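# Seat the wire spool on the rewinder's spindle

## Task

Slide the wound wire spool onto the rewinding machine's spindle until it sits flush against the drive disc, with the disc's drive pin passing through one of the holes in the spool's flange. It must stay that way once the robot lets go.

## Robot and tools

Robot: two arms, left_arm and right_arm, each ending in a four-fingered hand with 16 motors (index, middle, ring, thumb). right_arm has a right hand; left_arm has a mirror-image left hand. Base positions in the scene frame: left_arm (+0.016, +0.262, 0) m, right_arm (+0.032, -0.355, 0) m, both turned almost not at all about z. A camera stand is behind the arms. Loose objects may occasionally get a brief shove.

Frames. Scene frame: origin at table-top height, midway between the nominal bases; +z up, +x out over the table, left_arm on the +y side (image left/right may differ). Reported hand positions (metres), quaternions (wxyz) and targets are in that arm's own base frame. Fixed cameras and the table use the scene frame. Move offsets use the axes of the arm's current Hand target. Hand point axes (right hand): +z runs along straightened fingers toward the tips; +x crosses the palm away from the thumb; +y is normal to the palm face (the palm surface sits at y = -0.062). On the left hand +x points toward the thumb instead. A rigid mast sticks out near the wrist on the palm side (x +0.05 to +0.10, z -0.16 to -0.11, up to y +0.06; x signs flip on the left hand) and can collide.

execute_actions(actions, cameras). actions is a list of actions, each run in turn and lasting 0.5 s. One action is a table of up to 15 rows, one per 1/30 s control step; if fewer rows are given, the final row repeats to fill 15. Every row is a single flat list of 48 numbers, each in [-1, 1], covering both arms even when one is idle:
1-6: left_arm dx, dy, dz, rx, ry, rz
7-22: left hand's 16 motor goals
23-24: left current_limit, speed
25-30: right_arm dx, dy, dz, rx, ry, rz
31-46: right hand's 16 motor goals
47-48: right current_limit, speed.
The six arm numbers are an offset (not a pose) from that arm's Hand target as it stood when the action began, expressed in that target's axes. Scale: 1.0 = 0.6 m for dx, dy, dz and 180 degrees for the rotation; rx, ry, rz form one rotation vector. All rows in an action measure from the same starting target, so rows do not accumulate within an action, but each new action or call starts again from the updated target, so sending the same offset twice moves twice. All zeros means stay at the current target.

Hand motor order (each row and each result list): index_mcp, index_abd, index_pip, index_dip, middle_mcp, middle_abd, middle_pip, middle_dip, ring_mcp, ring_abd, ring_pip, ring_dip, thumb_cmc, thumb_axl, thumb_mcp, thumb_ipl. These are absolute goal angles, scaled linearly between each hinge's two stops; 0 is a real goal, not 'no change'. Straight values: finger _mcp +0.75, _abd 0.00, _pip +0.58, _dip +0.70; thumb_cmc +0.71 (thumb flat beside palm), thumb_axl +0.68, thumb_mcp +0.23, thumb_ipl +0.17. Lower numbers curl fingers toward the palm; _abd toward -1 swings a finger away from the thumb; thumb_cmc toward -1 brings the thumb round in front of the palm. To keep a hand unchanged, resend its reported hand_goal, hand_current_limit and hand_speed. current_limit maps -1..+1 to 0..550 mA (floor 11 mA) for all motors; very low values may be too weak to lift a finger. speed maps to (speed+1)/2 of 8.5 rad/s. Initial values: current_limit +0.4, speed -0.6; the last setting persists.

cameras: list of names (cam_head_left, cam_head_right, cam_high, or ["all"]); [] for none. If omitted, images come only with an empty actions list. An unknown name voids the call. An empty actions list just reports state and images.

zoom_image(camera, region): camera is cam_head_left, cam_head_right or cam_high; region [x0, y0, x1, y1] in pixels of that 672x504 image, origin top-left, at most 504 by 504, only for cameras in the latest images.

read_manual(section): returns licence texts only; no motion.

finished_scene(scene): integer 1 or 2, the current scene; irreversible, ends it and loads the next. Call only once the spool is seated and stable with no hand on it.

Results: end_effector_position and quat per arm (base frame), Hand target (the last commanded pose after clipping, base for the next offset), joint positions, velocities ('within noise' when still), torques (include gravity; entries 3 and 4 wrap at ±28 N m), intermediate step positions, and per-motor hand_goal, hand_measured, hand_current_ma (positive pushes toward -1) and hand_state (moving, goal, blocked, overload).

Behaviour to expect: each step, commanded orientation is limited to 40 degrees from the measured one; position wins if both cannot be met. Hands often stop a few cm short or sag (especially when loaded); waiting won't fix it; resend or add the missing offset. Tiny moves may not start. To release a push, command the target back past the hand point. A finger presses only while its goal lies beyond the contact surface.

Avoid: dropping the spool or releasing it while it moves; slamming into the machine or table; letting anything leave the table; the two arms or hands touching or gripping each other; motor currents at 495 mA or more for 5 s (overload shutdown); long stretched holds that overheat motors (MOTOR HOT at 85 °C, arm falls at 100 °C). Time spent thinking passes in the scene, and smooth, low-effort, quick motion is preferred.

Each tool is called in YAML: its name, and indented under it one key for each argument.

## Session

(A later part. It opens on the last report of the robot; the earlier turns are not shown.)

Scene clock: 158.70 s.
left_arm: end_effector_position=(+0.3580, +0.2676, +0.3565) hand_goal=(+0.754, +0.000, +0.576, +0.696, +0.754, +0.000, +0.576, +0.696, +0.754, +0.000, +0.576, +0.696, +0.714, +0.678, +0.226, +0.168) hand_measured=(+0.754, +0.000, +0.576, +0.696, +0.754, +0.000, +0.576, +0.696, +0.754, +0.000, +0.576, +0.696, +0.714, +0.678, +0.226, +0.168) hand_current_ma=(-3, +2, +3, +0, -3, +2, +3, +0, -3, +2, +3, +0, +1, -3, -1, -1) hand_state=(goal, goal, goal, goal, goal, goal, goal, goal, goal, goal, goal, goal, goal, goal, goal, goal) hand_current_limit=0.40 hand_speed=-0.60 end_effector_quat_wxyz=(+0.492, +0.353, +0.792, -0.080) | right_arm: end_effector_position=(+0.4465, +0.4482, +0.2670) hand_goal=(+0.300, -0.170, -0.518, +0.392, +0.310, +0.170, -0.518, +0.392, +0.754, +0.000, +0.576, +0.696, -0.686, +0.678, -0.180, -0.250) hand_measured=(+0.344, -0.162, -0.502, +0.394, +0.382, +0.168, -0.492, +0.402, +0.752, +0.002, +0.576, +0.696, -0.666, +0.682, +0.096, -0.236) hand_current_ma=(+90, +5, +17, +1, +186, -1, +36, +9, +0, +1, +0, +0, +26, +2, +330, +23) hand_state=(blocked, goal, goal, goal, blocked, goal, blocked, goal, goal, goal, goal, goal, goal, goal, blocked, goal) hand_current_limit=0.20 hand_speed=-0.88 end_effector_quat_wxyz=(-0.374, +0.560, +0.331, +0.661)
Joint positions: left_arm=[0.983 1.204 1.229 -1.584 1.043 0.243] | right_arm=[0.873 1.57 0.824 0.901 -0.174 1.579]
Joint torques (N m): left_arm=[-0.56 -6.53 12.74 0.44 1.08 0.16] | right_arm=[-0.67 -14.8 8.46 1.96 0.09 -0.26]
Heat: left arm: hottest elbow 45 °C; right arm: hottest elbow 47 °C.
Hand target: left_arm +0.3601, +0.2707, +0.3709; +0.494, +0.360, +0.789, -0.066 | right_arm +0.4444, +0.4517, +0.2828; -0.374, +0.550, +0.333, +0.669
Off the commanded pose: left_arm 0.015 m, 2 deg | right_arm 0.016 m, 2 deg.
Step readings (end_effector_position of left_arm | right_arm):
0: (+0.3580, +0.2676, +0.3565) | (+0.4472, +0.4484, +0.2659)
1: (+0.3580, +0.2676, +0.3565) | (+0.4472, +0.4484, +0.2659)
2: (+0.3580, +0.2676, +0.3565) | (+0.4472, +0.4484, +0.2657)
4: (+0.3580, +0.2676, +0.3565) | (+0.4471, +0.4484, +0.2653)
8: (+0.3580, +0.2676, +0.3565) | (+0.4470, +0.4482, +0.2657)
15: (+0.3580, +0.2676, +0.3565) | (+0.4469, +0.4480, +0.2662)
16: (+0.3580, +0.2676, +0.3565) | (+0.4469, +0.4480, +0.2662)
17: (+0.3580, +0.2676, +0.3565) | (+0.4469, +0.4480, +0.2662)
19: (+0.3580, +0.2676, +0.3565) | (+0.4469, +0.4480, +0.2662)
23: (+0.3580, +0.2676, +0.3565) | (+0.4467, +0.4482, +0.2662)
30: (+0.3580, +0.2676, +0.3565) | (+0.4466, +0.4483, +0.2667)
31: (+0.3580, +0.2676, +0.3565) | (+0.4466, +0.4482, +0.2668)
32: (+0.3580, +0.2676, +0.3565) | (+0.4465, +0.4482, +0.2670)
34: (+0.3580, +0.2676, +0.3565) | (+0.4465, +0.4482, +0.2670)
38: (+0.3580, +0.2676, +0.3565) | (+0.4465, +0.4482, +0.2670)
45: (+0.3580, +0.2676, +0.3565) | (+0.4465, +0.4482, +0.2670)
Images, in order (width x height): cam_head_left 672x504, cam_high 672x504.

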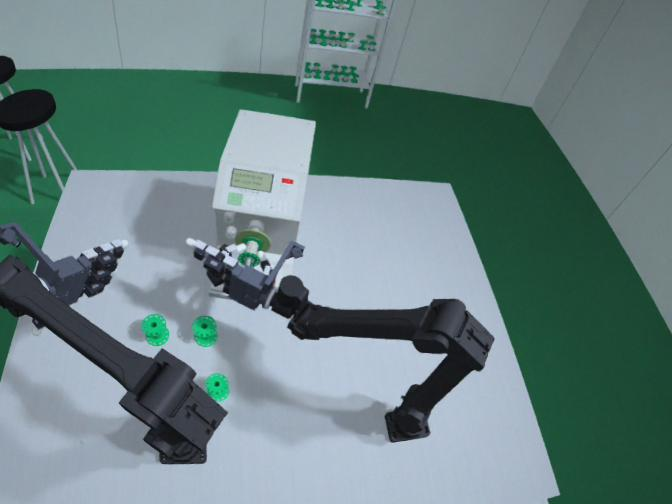

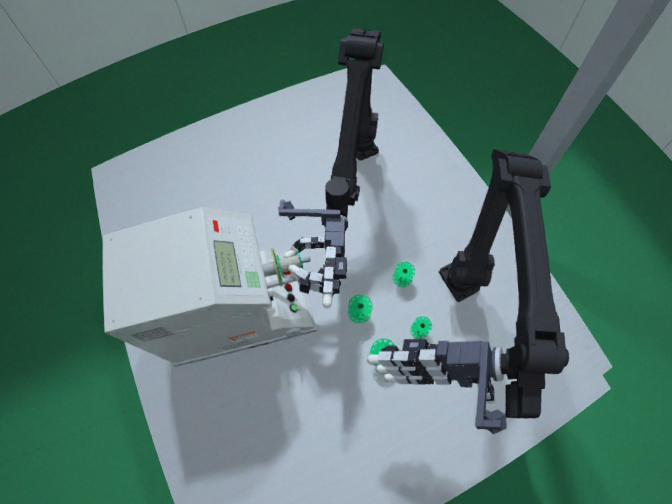

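execute_actions:
  actions:
    - [[0,0,0,0,0,0,0.754,0,0.576,0.696,0.754,0,0.576,0.696,0.754,0,0.576,0.696,0.714,0.678,0.226,0.168,0.4,-0.6,0.001,0,0,-0.001,0.015,0.005,0.3,-0.17,-0.518,0.391,0.31,0.17,-0.518,0.391,0.754,0,0.576,0.696,-0.686,0.678,-0.18,-0.25,0.2,-0.88],[0,0,0,0,0,0,0.754,0,0.576,0.696,0.754,0,0.576,0.696,0.754,0,0.576,0.696,0.714,0.678,0.226,0.168,0.4,-0.6,0.0028,0,0,-0.0029,0.0318,0.0098,0.3,-0.17,-0.518,0.391,0.31,0.17,-0.518,0.391,0.754,0,0.576,0.696,-0.686,0.678,-0.18,-0.25,0.2,-0.88]]
  cameras: ["cam_head_left","cam_high"]

zoom_image:
  camera: "cam_head_left"
  region: [236, 249, 262, 269]

zoom_image:
  camera: "cam_high"
  region: [265, 240, 325, 300]

Scene clock: 160.47 s.
left_arm: end_effector_position=(+0.3580, +0.2676, +0.3565) hand_goal=(+0.754, +0.000, +0.576, +0.696, +0.754, +0.000, +0.576, +0.696, +0.754, +0.000, +0.576, +0.696, +0.714, +0.678, +0.226, +0.168) hand_measured=(+0.754, +0.000, +0.576, +0.696, +0.754, +0.000, +0.576, +0.696, +0.754, +0.000, +0.576, +0.696, +0.714, +0.678, +0.226, +0.168) hand_current_ma=(-3, +2, +3, +0, -3, +2, +3, +0, -3, +2, +3, +0, +1, -3, -1, -1) hand_state=(goal, goal, goal, goal, goal, goal, goal, goal, goal, goal, goal, goal, goal, goal, goal, goal) hand_current_limit=0.40 hand_speed=-0.60 end_effector_quat_wxyz=(+0.492, +0.353, +0.792, -0.080) | right_arm: end_effector_position=(+0.4475, +0.4478, +0.2721) hand_goal=(+0.300, -0.170, -0.518, +0.392, +0.310, +0.170, -0.518, +0.392, +0.754, +0.000, +0.576, +0.696, -0.686, +0.678, -0.180, -0.250) hand_measured=(+0.344, -0.158, -0.502, +0.396, +0.374, +0.168, -0.492, +0.402, +0.752, +0.002, +0.576, +0.696, -0.654, +0.688, +0.092, -0.234) hand_current_ma=(+86, +10, +18, +2, +156, -1, +36, +9, +0, +1, +0, +0, +51, +11, +330, +28) hand_state=(blocked, goal, goal, goal, blocked, goal, blocked, goal, goal, goal, goal, goal, blocked, goal, blocked, goal) hand_current_limit=0.20 hand_speed=-0.88 end_effector_quat_wxyz=(-0.393, +0.539, +0.303, +0.680)
Joint positions: left_arm=[0.983 1.204 1.229 -1.584 1.043 0.243] | right_arm=[0.875 1.604 0.82 1.023 -0.156 1.62]
Joint torques (N m): left_arm=[-0.67 -6.48 12.79 0.46 1.08 0.16] | right_arm=[-0.21 -13.92 7.58 3.29 -0.13 -0.26]
Heat: left arm: hottest elbow 45 °C; right arm: hottest elbow 47 °C.
Hand target: left_arm +0.3601, +0.2707, +0.3709; +0.494, +0.360, +0.789, -0.066 | right_arm +0.4442, +0.4514, +0.2847; -0.398, +0.522, +0.302, +0.691
Off the commanded pose: left_arm 0.015 m, 2 deg | right_arm 0.013 m, 2 deg.
Step readings (end_effector_position of left_arm | right_arm):
0: (+0.3580, +0.2676, +0.3565) | (+0.4465, +0.4482, +0.2670)
1: (+0.3580, +0.2676, +0.3565) | (+0.4465, +0.4482, +0.2670)
2: (+0.3580, +0.2676, +0.3565) | (+0.4466, +0.4481, +0.2674)
4: (+0.3580, +0.2676, +0.3565) | (+0.4468, +0.4478, +0.2707)
8: (+0.3580, +0.2676, +0.3565) | (+0.4474, +0.4476, +0.2712)
15: (+0.3580, +0.2676, +0.3565) | (+0.4475, +0.4478, +0.2718)
Images, in order (width x height): cam_head_left 672x504, cam_high 672x504.

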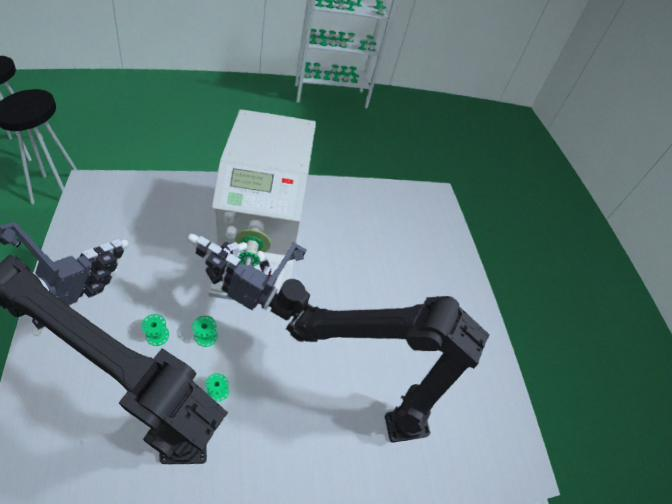

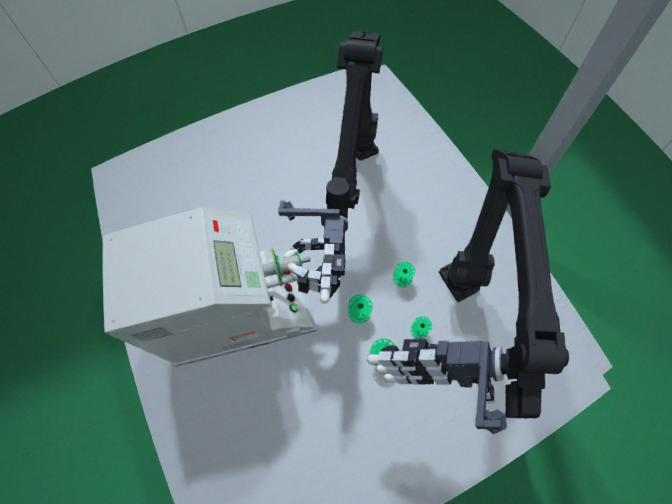

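Scaled by 19.385.

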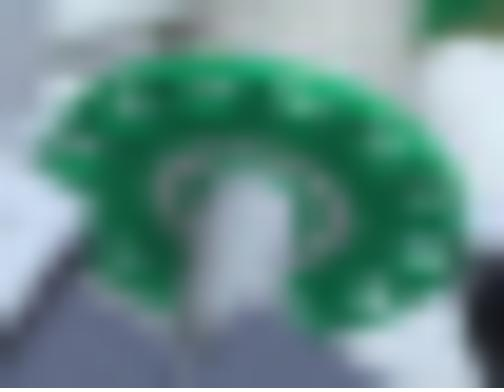

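Scaled by 8.400.

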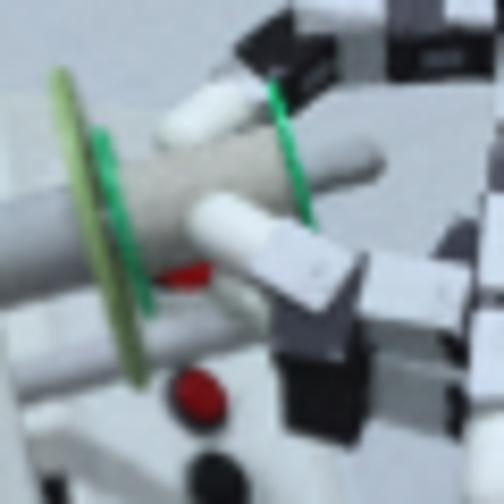

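execute_actions:
  actions:
    - [[0,0,0,0,0,0,0.754,0,0.576,0.696,0.754,0,0.576,0.696,0.754,0,0.576,0.696,0.714,0.678,0.226,0.168,0.4,-0.6,-0.0008,0.0095,0.0029,0,0,0,0.3,-0.17,-0.518,0.391,0.31,0.17,-0.518,0.391,0.754,0,0.576,0.696,-0.686,0.678,-0.18,-0.25,0.2,-0.88],[0,0,0,0,0,0,0.754,0,0.576,0.696,0.754,0,0.576,0.696,0.754,0,0.576,0.696,0.714,0.678,0.226,0.168,0.4,-0.6,-0.0008,0.0095,0.0029,0.0005,-0.005,-0.0015,0.3,-0.17,-0.518,0.391,0.31,0.17,-0.518,0.391,0.754,0,0.576,0.696,-0.686,0.678,-0.18,-0.25,0.2,-0.88],[0,0,0,0,0,0,0.754,0,0.576,0.696,0.754,0,0.576,0.696,0.754,0,0.576,0.696,0.714,0.678,0.226,0.168,0.4,-0.6,-0.0012,0.0095,0.0029,0.001,-0.011,-0.0033,0.3,-0.17,-0.518,0.391,0.31,0.17,-0.518,0.391,0.754,0,0.576,0.696,-0.686,0.678,-0.18,-0.25,0.2,-0.88]]
  cameras: ["cam_head_left","cam_high"]

zoom_image:
  camera: "cam_head_left"
  region: [236, 249, 262, 269]

zoom_image:
  camera: "cam_high"
  region: [265, 240, 325, 300]

Scene clock: 162.87 s.
left_arm: end_effector_position=(+0.3580, +0.2676, +0.3565) hand_goal=(+0.754, +0.000, +0.576, +0.696, +0.754, +0.000, +0.576, +0.696, +0.754, +0.000, +0.576, +0.696, +0.714, +0.678, +0.226, +0.168) hand_measured=(+0.754, +0.000, +0.576, +0.696, +0.754, +0.000, +0.576, +0.696, +0.754, +0.000, +0.576, +0.696, +0.714, +0.678, +0.226, +0.168) hand_current_ma=(-3, +2, +3, +0, -3, +2, +3, +0, -3, +2, +3, +0, +1, -3, -1, -1) hand_state=(goal, goal, goal, goal, goal, goal, goal, goal, goal, goal, goal, goal, goal, goal, goal, goal) hand_current_limit=0.40 hand_speed=-0.60 end_effector_quat_wxyz=(+0.492, +0.353, +0.792, -0.080) | right_arm: end_effector_position=(+0.4467, +0.4495, +0.2700) hand_goal=(+0.300, -0.170, -0.518, +0.392, +0.310, +0.170, -0.518, +0.392, +0.754, +0.000, +0.576, +0.696, -0.686, +0.678, -0.180, -0.250) hand_measured=(+0.340, -0.158, -0.502, +0.396, +0.374, +0.166, -0.492, +0.402, +0.752, +0.002, +0.576, +0.696, -0.654, +0.686, +0.092, -0.232) hand_current_ma=(+78, +10, +18, +2, +153, -2, +36, +9, +0, +1, +0, +0, +51, +10, +330, +33) hand_state=(blocked, goal, goal, goal, blocked, goal, blocked, goal, goal, goal, goal, goal, blocked, goal, blocked, goal) hand_current_limit=0.20 hand_speed=-0.88 end_effector_quat_wxyz=(-0.391, +0.541, +0.311, +0.676)
Joint positions: left_arm=[0.983 1.204 1.229 -1.584 1.043 0.243] | right_arm=[0.875 1.602 0.82 1.007 -0.167 1.611]
Joint torques (N m): left_arm=[-0.73 -6.65 12.67 0.38 1.08 0.18] | right_arm=[-1.08 -15.03 8.28 1.52 -0.3 -0.27]
Heat: left arm: hottest elbow 45 °C; right arm: hottest elbow 47 °C.
Hand target: left_arm +0.3601, +0.2707, +0.3709; +0.494, +0.360, +0.789, -0.066 | right_arm +0.4501, +0.4503, +0.2842; -0.390, +0.532, +0.313, +0.683
Off the commanded pose: left_arm 0.015 m, 2 deg | right_arm 0.015 m, 1 deg.
Step readings (end_effector_position of left_arm | right_arm):
0: (+0.3580, +0.2676, +0.3565) | (+0.4475, +0.4479, +0.2720)
1: (+0.3580, +0.2676, +0.3565) | (+0.4475, +0.4479, +0.2720)
2: (+0.3580, +0.2676, +0.3565) | (+0.4476, +0.4479, +0.2718)
4: (+0.3580, +0.2676, +0.3565) | (+0.4472, +0.4484, +0.2718)
8: (+0.3580, +0.2676, +0.3565) | (+0.4467, +0.4494, +0.2705)
15: (+0.3580, +0.2676, +0.3565) | (+0.4466, +0.4495, +0.2702)
Images, in order (width x height): cam_head_left 672x504, cam_high 672x504.

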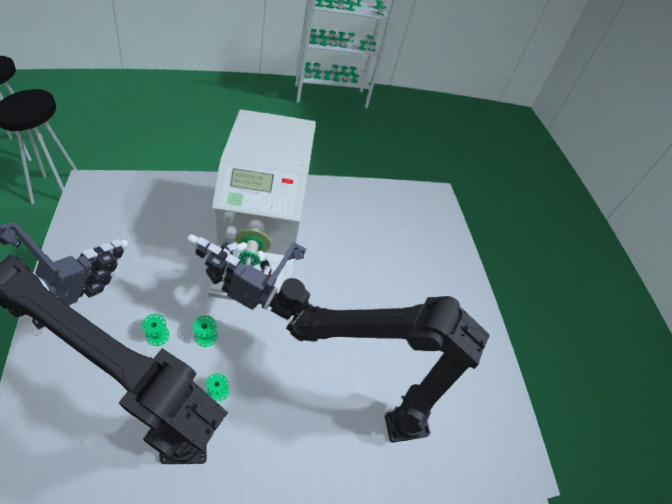

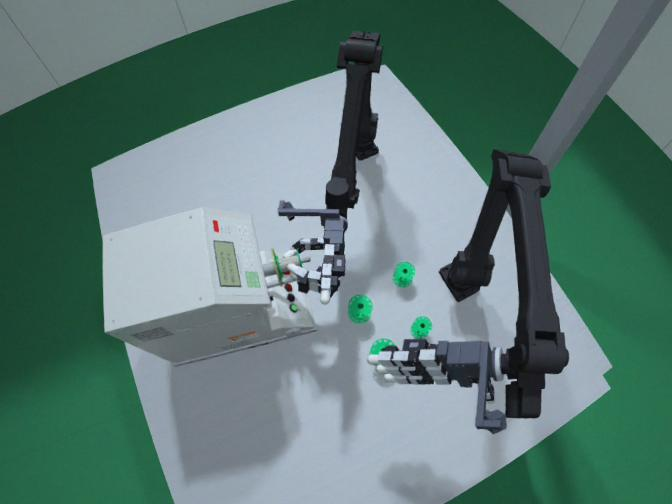

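Scaled by 19.385.

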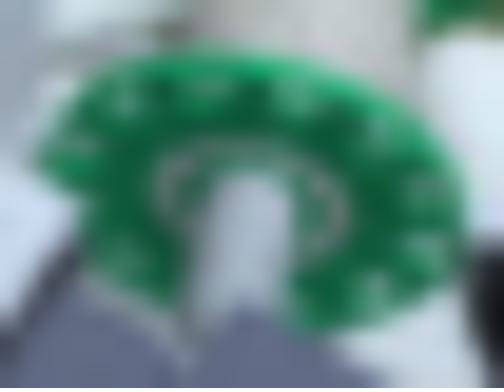

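Scaled by 8.400.

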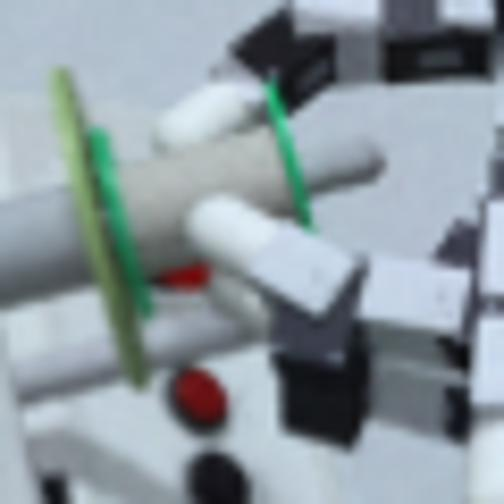

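execute_actions:
  actions:
    - [[0,0,0,0,0,0,0.754,0,0.576,0.696,0.754,0,0.576,0.696,0.754,0,0.576,0.696,0.714,0.678,0.226,0.168,0.4,-0.6,-0.0008,0.0095,0.0029,0,0,0,0.3,-0.17,-0.518,0.391,0.31,0.17,-0.518,0.391,0.754,0,0.576,0.696,-0.686,0.678,-0.18,-0.25,0.2,-0.88]]
  cameras: ["cam_head_left","cam_high"]

zoom_image:
  camera: "cam_high"
  region: [265, 240, 325, 300]

Scene clock: 164.43 s.
left_arm: end_effector_position=(+0.3580, +0.2676, +0.3565) hand_goal=(+0.754, +0.000, +0.576, +0.696, +0.754, +0.000, +0.576, +0.696, +0.754, +0.000, +0.576, +0.696, +0.714, +0.678, +0.226, +0.168) hand_measured=(+0.754, +0.000, +0.576, +0.696, +0.754, +0.000, +0.576, +0.696, +0.754, +0.000, +0.576, +0.696, +0.714, +0.678, +0.226, +0.168) hand_current_ma=(-3, +2, +3, +0, -3, +2, +3, +0, -3, +2, +3, +0, +1, -3, -1, -1) hand_state=(goal, goal, goal, goal, goal, goal, goal, goal, goal, goal, goal, goal, goal, goal, goal, goal) hand_current_limit=0.40 hand_speed=-0.60 end_effector_quat_wxyz=(+0.492, +0.353, +0.792, -0.080) | right_arm: end_effector_position=(+0.4494, +0.4473, +0.2700) hand_goal=(+0.300, -0.170, -0.518, +0.392, +0.310, +0.170, -0.518, +0.392, +0.754, +0.000, +0.576, +0.696, -0.686, +0.678, -0.180, -0.250) hand_measured=(+0.338, -0.158, -0.502, +0.396, +0.372, +0.166, -0.492, +0.402, +0.752, +0.002, +0.576, +0.696, -0.654, +0.686, +0.092, -0.230) hand_current_ma=(+71, +10, +18, +2, +147, -2, +36, +9, +0, +1, +0, +0, +51, +10, +330, +39) hand_state=(blocked, goal, goal, goal, blocked, goal, blocked, goal, goal, goal, goal, goal, blocked, goal, blocked, blocked) hand_current_limit=0.20 hand_speed=-0.88 end_effector_quat_wxyz=(-0.391, +0.541, +0.313, +0.676)
Joint positions: left_arm=[0.983 1.204 1.229 -1.584 1.043 0.243] | right_arm=[0.866 1.602 0.82 1.007 -0.178 1.611]
Joint torques (N m): left_arm=[-0.85 -6.71 12.72 0.49 1.08 0.18] | right_arm=[-1.44 -14.21 8.88 1.68 -0.33 -0.23]
Heat: left arm: hottest elbow 45 °C; right arm: hottest elbow 47 °C.
Hand target: left_arm +0.3601, +0.2707, +0.3709; +0.494, +0.360, +0.789, -0.066 | right_arm +0.4558, +0.4491, +0.2843; -0.390, +0.532, +0.313, +0.683
Off the commanded pose: left_arm 0.015 m, 2 deg | right_arm 0.016 m, 1 deg.
Step readings (end_effector_position of left_arm | right_arm):
0: (+0.3580, +0.2676, +0.3565) | (+0.4467, +0.4495, +0.2700)
1: (+0.3580, +0.2676, +0.3565) | (+0.4466, +0.4495, +0.2700)
2: (+0.3580, +0.2676, +0.3565) | (+0.4468, +0.4495, +0.2699)
4: (+0.3580, +0.2676, +0.3565) | (+0.4476, +0.4489, +0.2699)
8: (+0.3580, +0.2676, +0.3565) | (+0.4494, +0.4473, +0.2699)
15: (+0.3580, +0.2676, +0.3565) | (+0.4494, +0.4473, +0.2700)
Images, in order (width x height): cam_head_left 672x504, cam_high 672x504.

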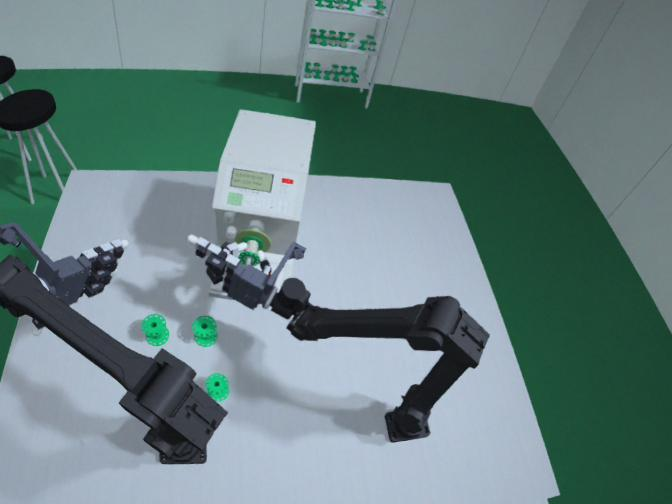

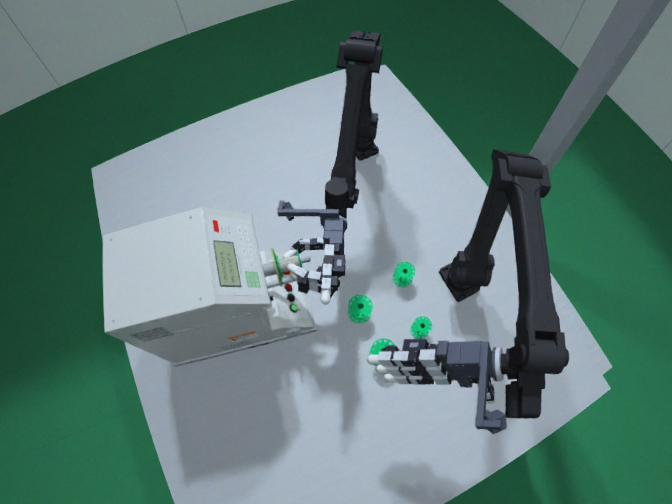

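Scaled by 8.400.

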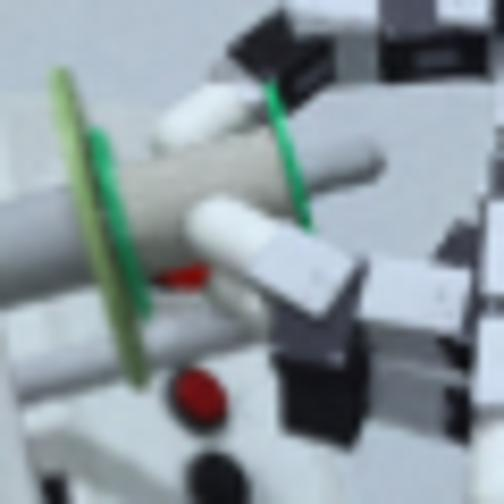

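execute_actions:
  actions:
    - [[0,0,0,0,0,0,0.754,0,0.576,0.696,0.754,0,0.576,0.696,0.754,0,0.576,0.696,0.714,0.678,0.226,0.168,0.4,-0.6,-0.001,0.002,0.001,0.0005,-0.005,-0.002,0.3,-0.17,-0.518,0.391,0.31,0.17,-0.518,0.391,0.754,0,0.576,0.696,-0.686,0.678,-0.18,-0.25,0.2,-0.88],[0,0,0,0,0,0,0.754,0,0.576,0.696,0.754,0,0.576,0.696,0.754,0,0.576,0.696,0.714,0.678,0.226,0.168,0.4,-0.6,-0.0015,0.003,0.001,0.0012,-0.0132,-0.0041,0.3,-0.17,-0.518,0.391,0.31,0.17,-0.518,0.391,0.754,0,0.576,0.696,-0.686,0.678,-0.18,-0.25,0.2,-0.88]]
  cameras: ["cam_head_left","cam_high"]

zoom_image:
  camera: "cam_high"
  region: [265, 240, 325, 300]

zoom_image:
  camera: "cam_head_left"
  region: [236, 249, 262, 269]

Scene clock: 166.10 s.
left_arm: end_effector_position=(+0.3580, +0.2676, +0.3565) hand_goal=(+0.754, +0.000, +0.576, +0.696, +0.754, +0.000, +0.576, +0.696, +0.754, +0.000, +0.576, +0.696, +0.714, +0.678, +0.226, +0.168) hand_measured=(+0.754, +0.000, +0.576, +0.696, +0.754, +0.000, +0.576, +0.696, +0.754, +0.000, +0.576, +0.696, +0.714, +0.678, +0.226, +0.168) hand_current_ma=(-3, +2, +3, +0, -3, +2, +3, +0, -3, +2, +3, +0, +1, -3, -1, -1) hand_state=(goal, goal, goal, goal, goal, goal, goal, goal, goal, goal, goal, goal, goal, goal, goal, goal) hand_current_limit=0.40 hand_speed=-0.60 end_effector_quat_wxyz=(+0.492, +0.353, +0.792, -0.080) | right_arm: end_effector_position=(+0.4492, +0.4466, +0.2680) hand_goal=(+0.300, -0.170, -0.518, +0.392, +0.310, +0.170, -0.518, +0.392, +0.754, +0.000, +0.576, +0.696, -0.686, +0.678, -0.180, -0.250) hand_measured=(+0.338, -0.158, -0.496, +0.396, +0.372, +0.162, -0.490, +0.402, +0.752, +0.002, +0.576, +0.696, -0.656, +0.686, +0.092, -0.230) hand_current_ma=(+69, +10, +29, +3, +147, -6, +40, +10, +0, +1, +0, +0, +48, +7, +330, +39) hand_state=(blocked, goal, blocked, goal, blocked, goal, blocked, goal, goal, goal, goal, goal, blocked, goal, blocked, blocked) hand_current_limit=0.20 hand_speed=-0.88 end_effector_quat_wxyz=(-0.380, +0.550, +0.330, +0.667)
Joint positions: left_arm=[0.983 1.204 1.229 -1.584 1.043 0.243] | right_arm=[0.862 1.584 0.82 0.946 -0.193 1.584]
Joint torques (N m): left_arm=[-0.44 -6.95 12.78 0.5 1.07 0.16] | right_arm=[-1.79 -14.33 9.43 1.4 -0.11 -0.12]
Heat: left arm: hottest elbow 45 °C; right arm: hottest elbow 47 °C.
Hand target: left_arm +0.3601, +0.2707, +0.3709; +0.494, +0.360, +0.789, -0.066 | right_arm +0.4578, +0.4488, +0.2837; -0.380, +0.543, +0.325, +0.674
Off the commanded pose: left_arm 0.015 m, 2 deg | right_arm 0.018 m, 1 deg.
Step readings (end_effector_position of left_arm | right_arm):
0: (+0.3580, +0.2676, +0.3565) | (+0.4494, +0.4473, +0.2700)
1: (+0.3580, +0.2676, +0.3565) | (+0.4494, +0.4473, +0.2699)
2: (+0.3580, +0.2676, +0.3565) | (+0.4495, +0.4473, +0.2696)
4: (+0.3580, +0.2676, +0.3565) | (+0.4495, +0.4472, +0.2689)
8: (+0.3580, +0.2676, +0.3565) | (+0.4493, +0.4468, +0.2683)
15: (+0.3580, +0.2676, +0.3565) | (+0.4492, +0.4467, +0.2679)
Images, in order (width x height): cam_head_left 672x504, cam_high 672x504.

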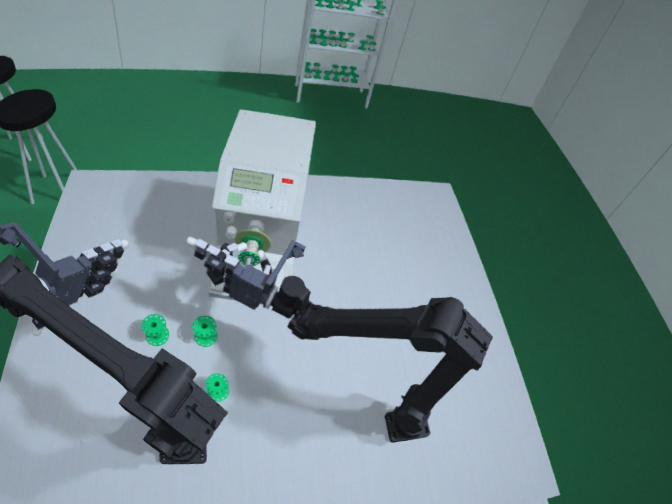

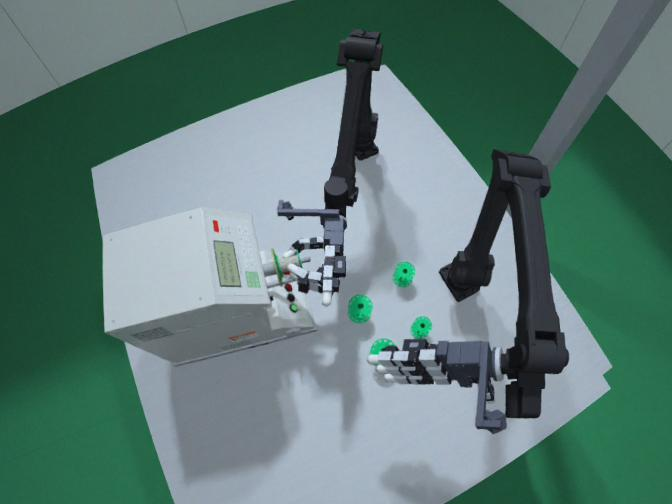

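Scaled by 8.400.

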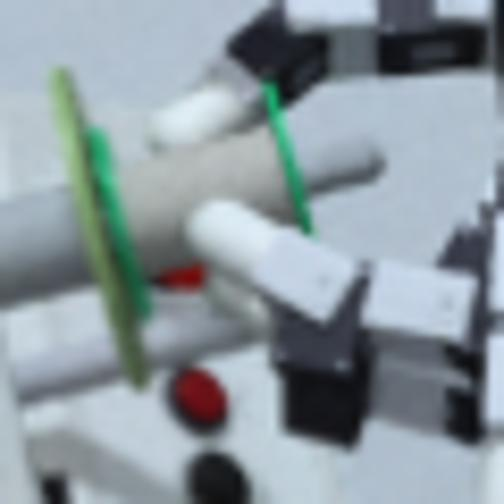

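Scaled by 19.385.

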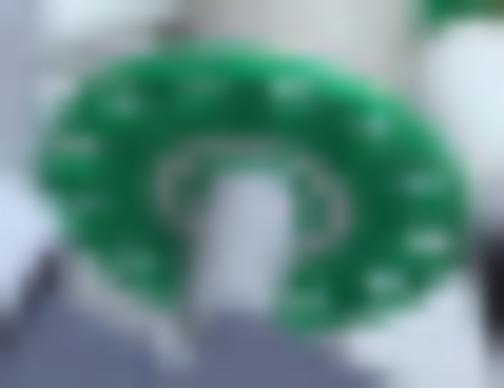

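zoom_image:
  camera: "cam_high"
  region: [268, 250, 288, 282]

zoom_image:
  camera: "cam_head_left"
  region: [240, 234, 266, 254]

Scaled by 15.750.

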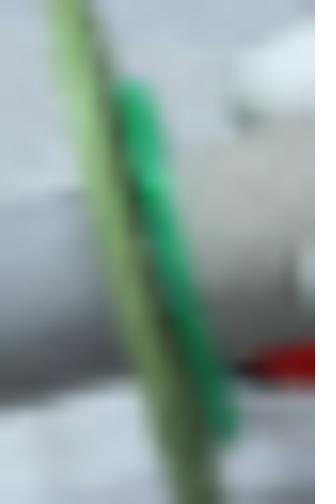

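Scaled by 19.385.

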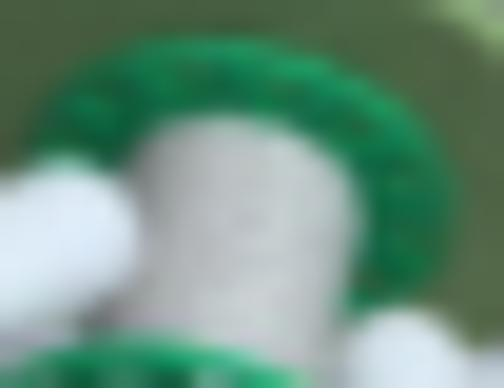

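execute_actions:
  actions:
    - [[0,0,0,0,0,0,0.754,0,0.576,0.696,0.754,0,0.576,0.696,0.754,0,0.576,0.696,0.714,0.678,0.226,0.168,0.4,-0.6,-0.0005,0.005,0.0015,0,0,0,0.28,-0.17,-0.518,0.391,0.29,0.17,-0.518,0.391,0.754,0,0.576,0.696,-0.686,0.678,-0.18,-0.25,0.35,-0.88],[0,0,0,0,0,0,0.754,0,0.576,0.696,0.754,0,0.576,0.696,0.754,0,0.576,0.696,0.714,0.678,0.226,0.168,0.4,-0.6,-0.001,0.0095,0.0029,0.0002,-0.002,-0.001,0.28,-0.17,-0.518,0.391,0.29,0.17,-0.518,0.391,0.754,0,0.576,0.696,-0.686,0.678,-0.18,-0.25,0.35,-0.88]]
  cameras: ["cam_head_left","cam_high"]

zoom_image:
  camera: "cam_high"
  region: [268, 250, 288, 282]

zoom_image:
  camera: "cam_high"
  region: [265, 240, 325, 300]

zoom_image:
  camera: "cam_head_left"
  region: [236, 249, 262, 269]

Scene clock: 168.13 s.
left_arm: end_effector_position=(+0.3580, +0.2676, +0.3565) hand_goal=(+0.754, +0.000, +0.576, +0.696, +0.754, +0.000, +0.576, +0.696, +0.754, +0.000, +0.576, +0.696, +0.714, +0.678, +0.226, +0.168) hand_measured=(+0.754, +0.000, +0.576, +0.696, +0.754, +0.000, +0.576, +0.696, +0.754, +0.000, +0.576, +0.696, +0.714, +0.678, +0.226, +0.168) hand_current_ma=(-3, +2, +3, +0, -3, +2, +3, +0, -3, +2, +3, +0, +1, -3, -1, -1) hand_state=(goal, goal, goal, goal, goal, goal, goal, goal, goal, goal, goal, goal, goal, goal, goal, goal) hand_current_limit=0.40 hand_speed=-0.60 end_effector_quat_wxyz=(+0.492, +0.353, +0.792, -0.080) | right_arm: end_effector_position=(+0.4497, +0.4465, +0.2676) hand_goal=(+0.280, -0.170, -0.518, +0.392, +0.290, +0.170, -0.518, +0.392, +0.754, +0.000, +0.576, +0.696, -0.686, +0.678, -0.180, -0.250) hand_measured=(+0.336, -0.158, -0.496, +0.396, +0.372, +0.160, -0.490, +0.402, +0.752, +0.002, +0.576, +0.696, -0.656, +0.686, +0.092, -0.230) hand_current_ma=(+128, +10, +29, +3, +222, -7, +40, +9, +0, +1, +0, +0, +48, +9, +371, +39) hand_state=(blocked, goal, blocked, goal, blocked, goal, blocked, goal, goal, goal, goal, goal, blocked, goal, blocked, blocked) hand_current_limit=0.35 hand_speed=-0.88 end_effector_quat_wxyz=(-0.380, +0.550, +0.335, +0.665)
Joint positions: left_arm=[0.983 1.204 1.229 -1.584 1.043 0.243] | right_arm=[0.858 1.581 0.82 0.937 -0.205 1.579]
Joint torques (N m): left_arm=[-1.14 -6.89 12.77 0.36 1.09 0.17] | right_arm=[-2.55 -13.57 10.22 1.32 -0.17 -0.11]
Heat: left arm: hottest elbow 45 °C; right arm: hottest elbow 47 °C.
Hand target: left_arm +0.3601, +0.2707, +0.3709; +0.494, +0.360, +0.789, -0.066 | right_arm +0.4637, +0.4475, +0.2836; -0.378, +0.545, +0.328, +0.673
Off the commanded pose: left_arm 0.015 m, 2 deg | right_arm 0.021 m, 1 deg.
Step readings (end_effector_position of left_arm | right_arm):
0: (+0.3580, +0.2676, +0.3565) | (+0.4492, +0.4466, +0.2680)
1: (+0.3580, +0.2676, +0.3565) | (+0.4491, +0.4467, +0.2680)
2: (+0.3580, +0.2676, +0.3565) | (+0.4492, +0.4466, +0.2679)
4: (+0.3580, +0.2676, +0.3565) | (+0.4494, +0.4467, +0.2677)
8: (+0.3580, +0.2676, +0.3565) | (+0.4496, +0.4465, +0.2677)
15: (+0.3580, +0.2676, +0.3565) | (+0.4497, +0.4465, +0.2676)
Images, in order (width x height): cam_head_left 672x504, cam_high 672x504.

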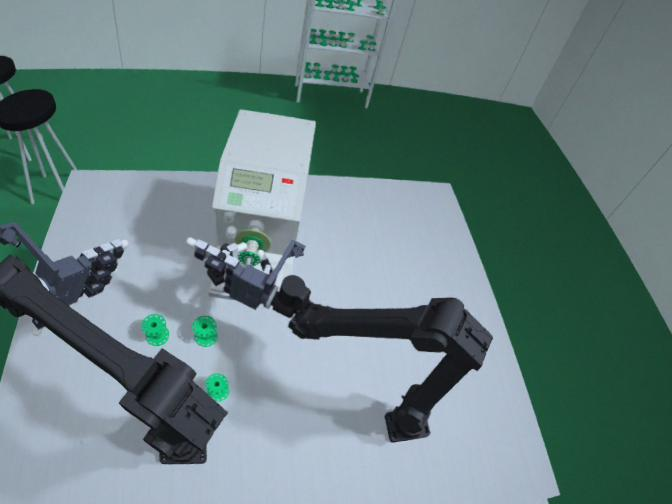

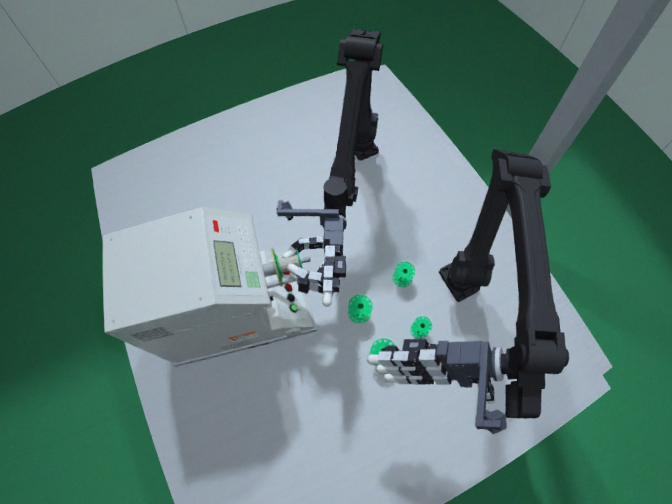

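Scaled by 15.750.

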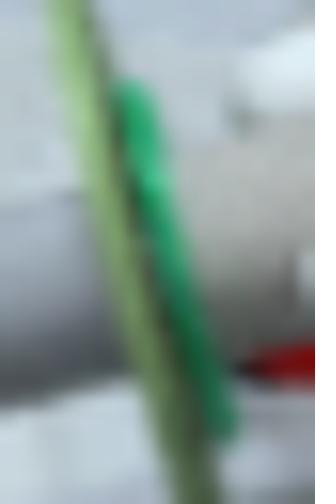

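Scaled by 8.400.

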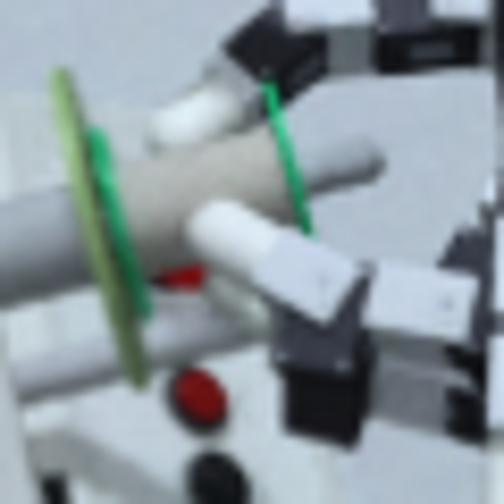

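Scaled by 19.385.

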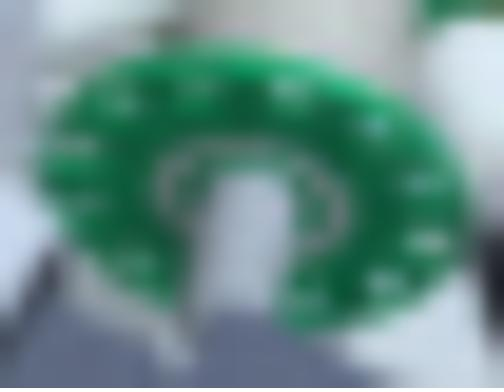

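execute_actions:
  actions:
    - [[0,0,0,0,0,0,0.754,0,0.576,0.696,0.754,0,0.576,0.696,0.754,0,0.576,0.696,0.714,0.678,0.226,0.168,0.4,-0.6,-0.001,0,0,0.0008,-0.008,-0.0025,0.28,-0.17,-0.518,0.391,0.29,0.17,-0.518,0.391,0.754,0,0.576,0.696,-0.686,0.678,-0.18,-0.25,0.35,-0.88],[0,0,0,0,0,0,0.754,0,0.576,0.696,0.754,0,0.576,0.696,0.754,0,0.576,0.696,0.714,0.678,0.226,0.168,0.4,-0.6,-0.0015,0,0,0.0015,-0.016,-0.005,0.28,-0.17,-0.518,0.391,0.29,0.17,-0.518,0.391,0.754,0,0.576,0.696,-0.686,0.678,-0.18,-0.25,0.35,-0.88]]
  cameras: ["cam_head_left","cam_high"]

zoom_image:
  camera: "cam_high"
  region: [268, 250, 288, 282]

zoom_image:
  camera: "cam_head_left"
  region: [236, 249, 262, 269]

Scene clock: 170.13 s.
left_arm: end_effector_position=(+0.3580, +0.2676, +0.3565) hand_goal=(+0.754, +0.000, +0.576, +0.696, +0.754, +0.000, +0.576, +0.696, +0.754, +0.000, +0.576, +0.696, +0.714, +0.678, +0.226, +0.168) hand_measured=(+0.754, +0.000, +0.576, +0.696, +0.754, +0.000, +0.576, +0.696, +0.754, +0.000, +0.576, +0.696, +0.714, +0.678, +0.226, +0.168) hand_current_ma=(-3, +2, +3, +0, -3, +2, +3, +0, -3, +2, +3, +0, +1, -3, -1, -1) hand_state=(goal, goal, goal, goal, goal, goal, goal, goal, goal, goal, goal, goal, goal, goal, goal, goal) hand_current_limit=0.40 hand_speed=-0.60 end_effector_quat_wxyz=(+0.492, +0.353, +0.792, -0.080) | right_arm: end_effector_position=(+0.4498, +0.4464, +0.2669) hand_goal=(+0.280, -0.170, -0.518, +0.392, +0.290, +0.170, -0.518, +0.392, +0.754, +0.000, +0.576, +0.696, -0.686, +0.678, -0.180, -0.250) hand_measured=(+0.336, -0.156, -0.492, +0.396, +0.368, +0.154, -0.490, +0.402, +0.752, +0.002, +0.576, +0.696, -0.648, +0.690, +0.092, -0.230) hand_current_ma=(+128, +12, +35, +3, +203, -14, +40, +9, +0, +1, +0, +0, +64, +15, +371, +39) hand_state=(blocked, goal, blocked, goal, blocked, goal, blocked, goal, goal, goal, goal, goal, blocked, goal, blocked, blocked) hand_current_limit=0.35 hand_speed=-0.88 end_effector_quat_wxyz=(-0.368, +0.562, +0.350, +0.653)
Joint positions: left_arm=[0.983 1.204 1.229 -1.584 1.043 0.243] | right_arm=[0.856 1.558 0.828 0.858 -0.212 1.555]
Joint torques (N m): left_arm=[-0.62 -7.06 12.77 0.46 1.1 0.16] | right_arm=[-2.08 -13.22 10.19 1.29 -0.03 -0.13]
Heat: left arm: hottest elbow 45 °C; right arm: hottest elbow 47 °C.
Hand target: left_arm +0.3601, +0.2707, +0.3709; +0.494, +0.360, +0.789, -0.066 | right_arm +0.4638, +0.4476, +0.2827; -0.366, +0.558, +0.343, +0.661
Off the commanded pose: left_arm 0.015 m, 2 deg | right_arm 0.021 m, 1 deg.
Step readings (end_effector_position of left_arm | right_arm):
0: (+0.3580, +0.2676, +0.3565) | (+0.4497, +0.4465, +0.2677)
1: (+0.3580, +0.2676, +0.3565) | (+0.4497, +0.4465, +0.2676)
2: (+0.3580, +0.2676, +0.3565) | (+0.4496, +0.4466, +0.2672)
4: (+0.3580, +0.2676, +0.3565) | (+0.4495, +0.4466, +0.2672)
8: (+0.3580, +0.2676, +0.3565) | (+0.4497, +0.4463, +0.2673)
15: (+0.3580, +0.2676, +0.3565) | (+0.4498, +0.4465, +0.2669)
Images, in order (width x height): cam_head_left 672x504, cam_high 672x504.

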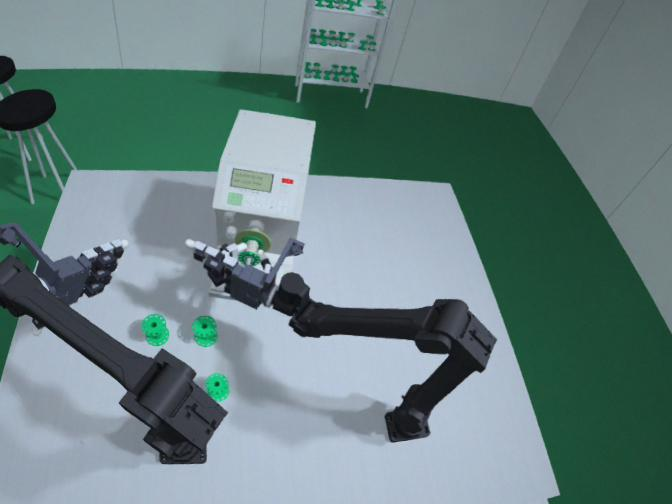

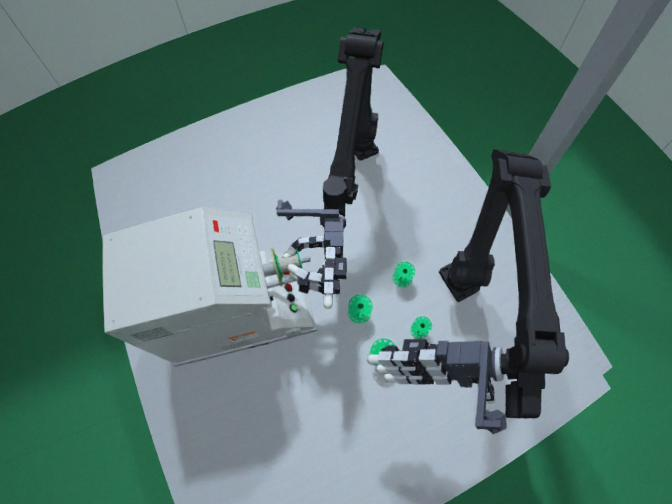

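Scaled by 15.750.

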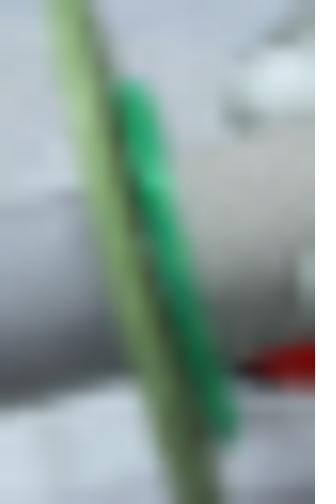

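Scaled by 19.385.

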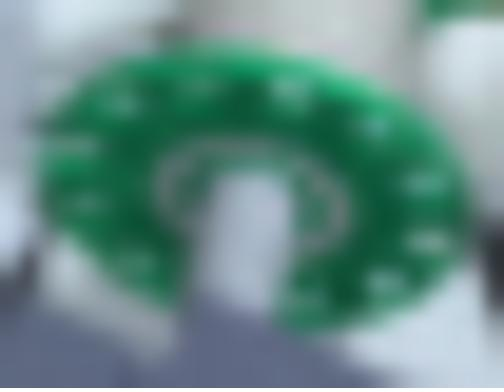

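execute_actions:
  actions:
    - [[0,0,0,0,0,0,0.754,0,0.576,0.696,0.754,0,0.576,0.696,0.754,0,0.576,0.696,0.714,0.678,0.226,0.168,0.4,-0.6,-0.0005,0.006,0.0015,0,0,0,0.28,-0.17,-0.518,0.391,0.29,0.17,-0.518,0.391,0.754,0,0.576,0.696,-0.686,0.678,-0.18,-0.25,0.35,-0.88]]
  cameras: ["cam_head_left","cam_high","cam_head_right"]

zoom_image:
  camera: "cam_high"
  region: [268, 250, 288, 282]

zoom_image:
  camera: "cam_head_right"
  region: [256, 232, 288, 260]

zoom_image:
  camera: "cam_high"
  region: [265, 240, 325, 300]

Scene clock: 171.90 s.
left_arm: end_effector_position=(+0.3580, +0.2676, +0.3565) hand_goal=(+0.754, +0.000, +0.576, +0.696, +0.754, +0.000, +0.576, +0.696, +0.754, +0.000, +0.576, +0.696, +0.714, +0.678, +0.226, +0.168) hand_measured=(+0.754, +0.000, +0.576, +0.696, +0.754, +0.000, +0.576, +0.696, +0.754, +0.000, +0.576, +0.696, +0.714, +0.678, +0.226, +0.168) hand_current_ma=(-3, +2, +3, +0, -3, +2, +3, +0, -3, +2, +3, +0, +1, -3, -1, -1) hand_state=(goal, goal, goal, goal, goal, goal, goal, goal, goal, goal, goal, goal, goal, goal, goal, goal) hand_current_limit=0.40 hand_speed=-0.60 end_effector_quat_wxyz=(+0.492, +0.353, +0.792, -0.080) | right_arm: end_effector_position=(+0.4499, +0.4465, +0.2670) hand_goal=(+0.280, -0.170, -0.518, +0.392, +0.290, +0.170, -0.518, +0.392, +0.754, +0.000, +0.576, +0.696, -0.686, +0.678, -0.180, -0.250) hand_measured=(+0.336, -0.156, -0.492, +0.396, +0.366, +0.154, -0.490, +0.402, +0.752, +0.002, +0.576, +0.696, -0.648, +0.690, +0.092, -0.230) hand_current_ma=(+128, +12, +35, +3, +200, -14, +40, +9, +0, +1, +0, +0, +64, +15, +371, +39) hand_state=(blocked, goal, blocked, goal, blocked, goal, blocked, goal, goal, goal, goal, goal, blocked, goal, blocked, blocked) hand_current_limit=0.35 hand_speed=-0.88 end_effector_quat_wxyz=(-0.370, +0.561, +0.351, +0.652)
Joint positions: left_arm=[0.983 1.204 1.229 -1.584 1.043 0.243] | right_arm=[0.854 1.558 0.828 0.858 -0.219 1.555]
Joint torques (N m): left_arm=[-1.26 -6.89 12.72 0.54 1.08 0.16] | right_arm=[-2.32 -13.16 10.8 1.29 -0.1 -0.1]
Heat: left arm: hottest elbow 45 °C; right arm: hottest elbow 47 °C.
Hand target: left_arm +0.3601, +0.2707, +0.3709; +0.494, +0.360, +0.789, -0.066 | right_arm +0.4673, +0.4467, +0.2827; -0.366, +0.558, +0.343, +0.661
Off the commanded pose: left_arm 0.015 m, 2 deg | right_arm 0.024 m, 2 deg.
Step readings (end_effector_position of left_arm | right_arm):
0: (+0.3580, +0.2676, +0.3565) | (+0.4498, +0.4464, +0.2670)
1: (+0.3580, +0.2676, +0.3565) | (+0.4498, +0.4464, +0.2670)
2: (+0.3580, +0.2676, +0.3565) | (+0.4498, +0.4464, +0.2670)
4: (+0.3580, +0.2676, +0.3565) | (+0.4499, +0.4465, +0.2670)
8: (+0.3580, +0.2676, +0.3565) | (+0.4500, +0.4465, +0.2670)
15: (+0.3580, +0.2676, +0.3565) | (+0.4500, +0.4465, +0.2670)

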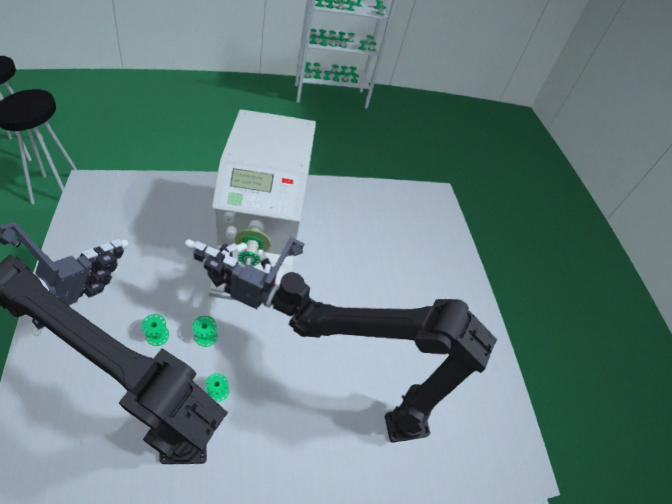

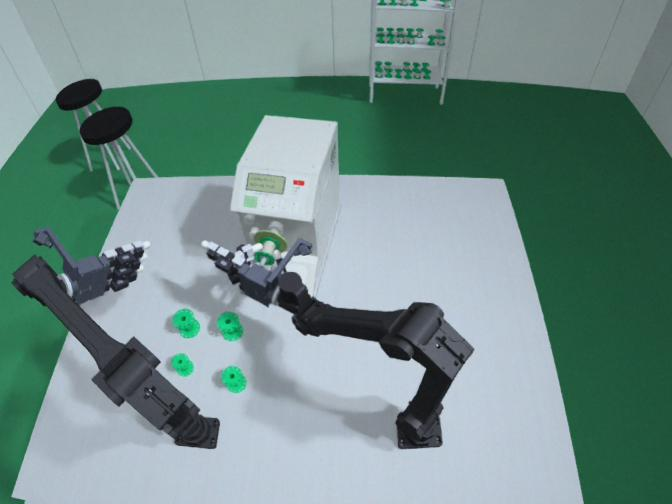

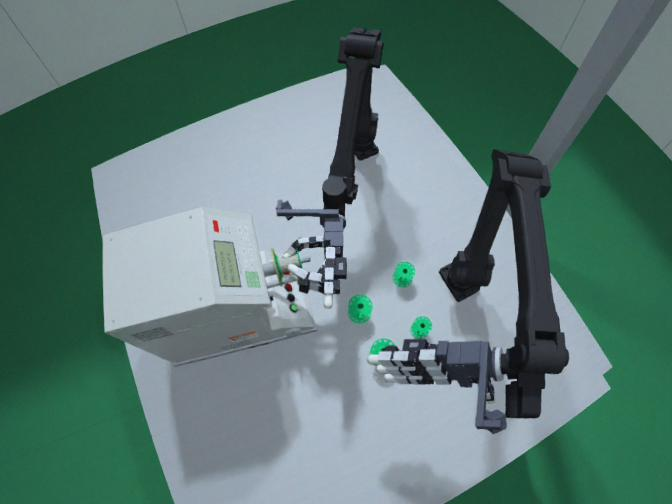

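Scaled by 15.750.

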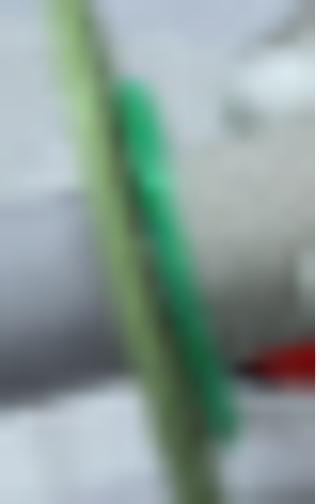

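Scaled by 15.750.

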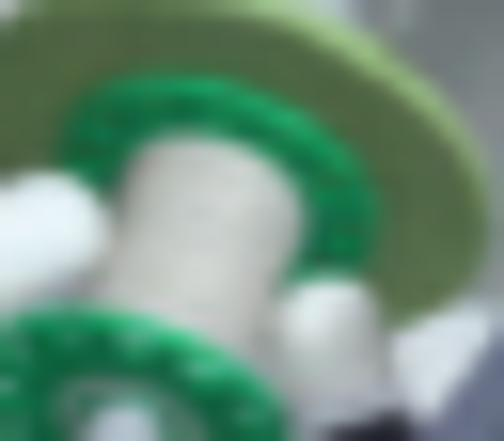

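Scaled by 8.400.

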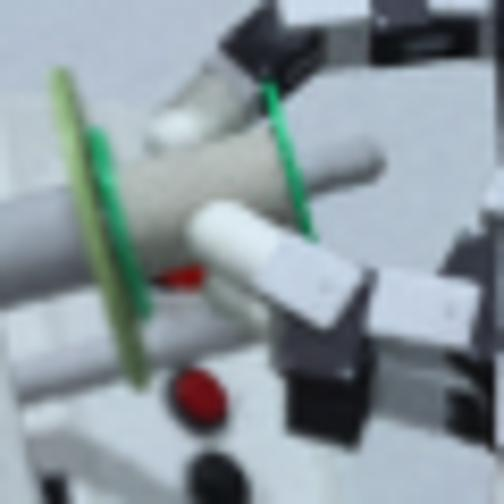

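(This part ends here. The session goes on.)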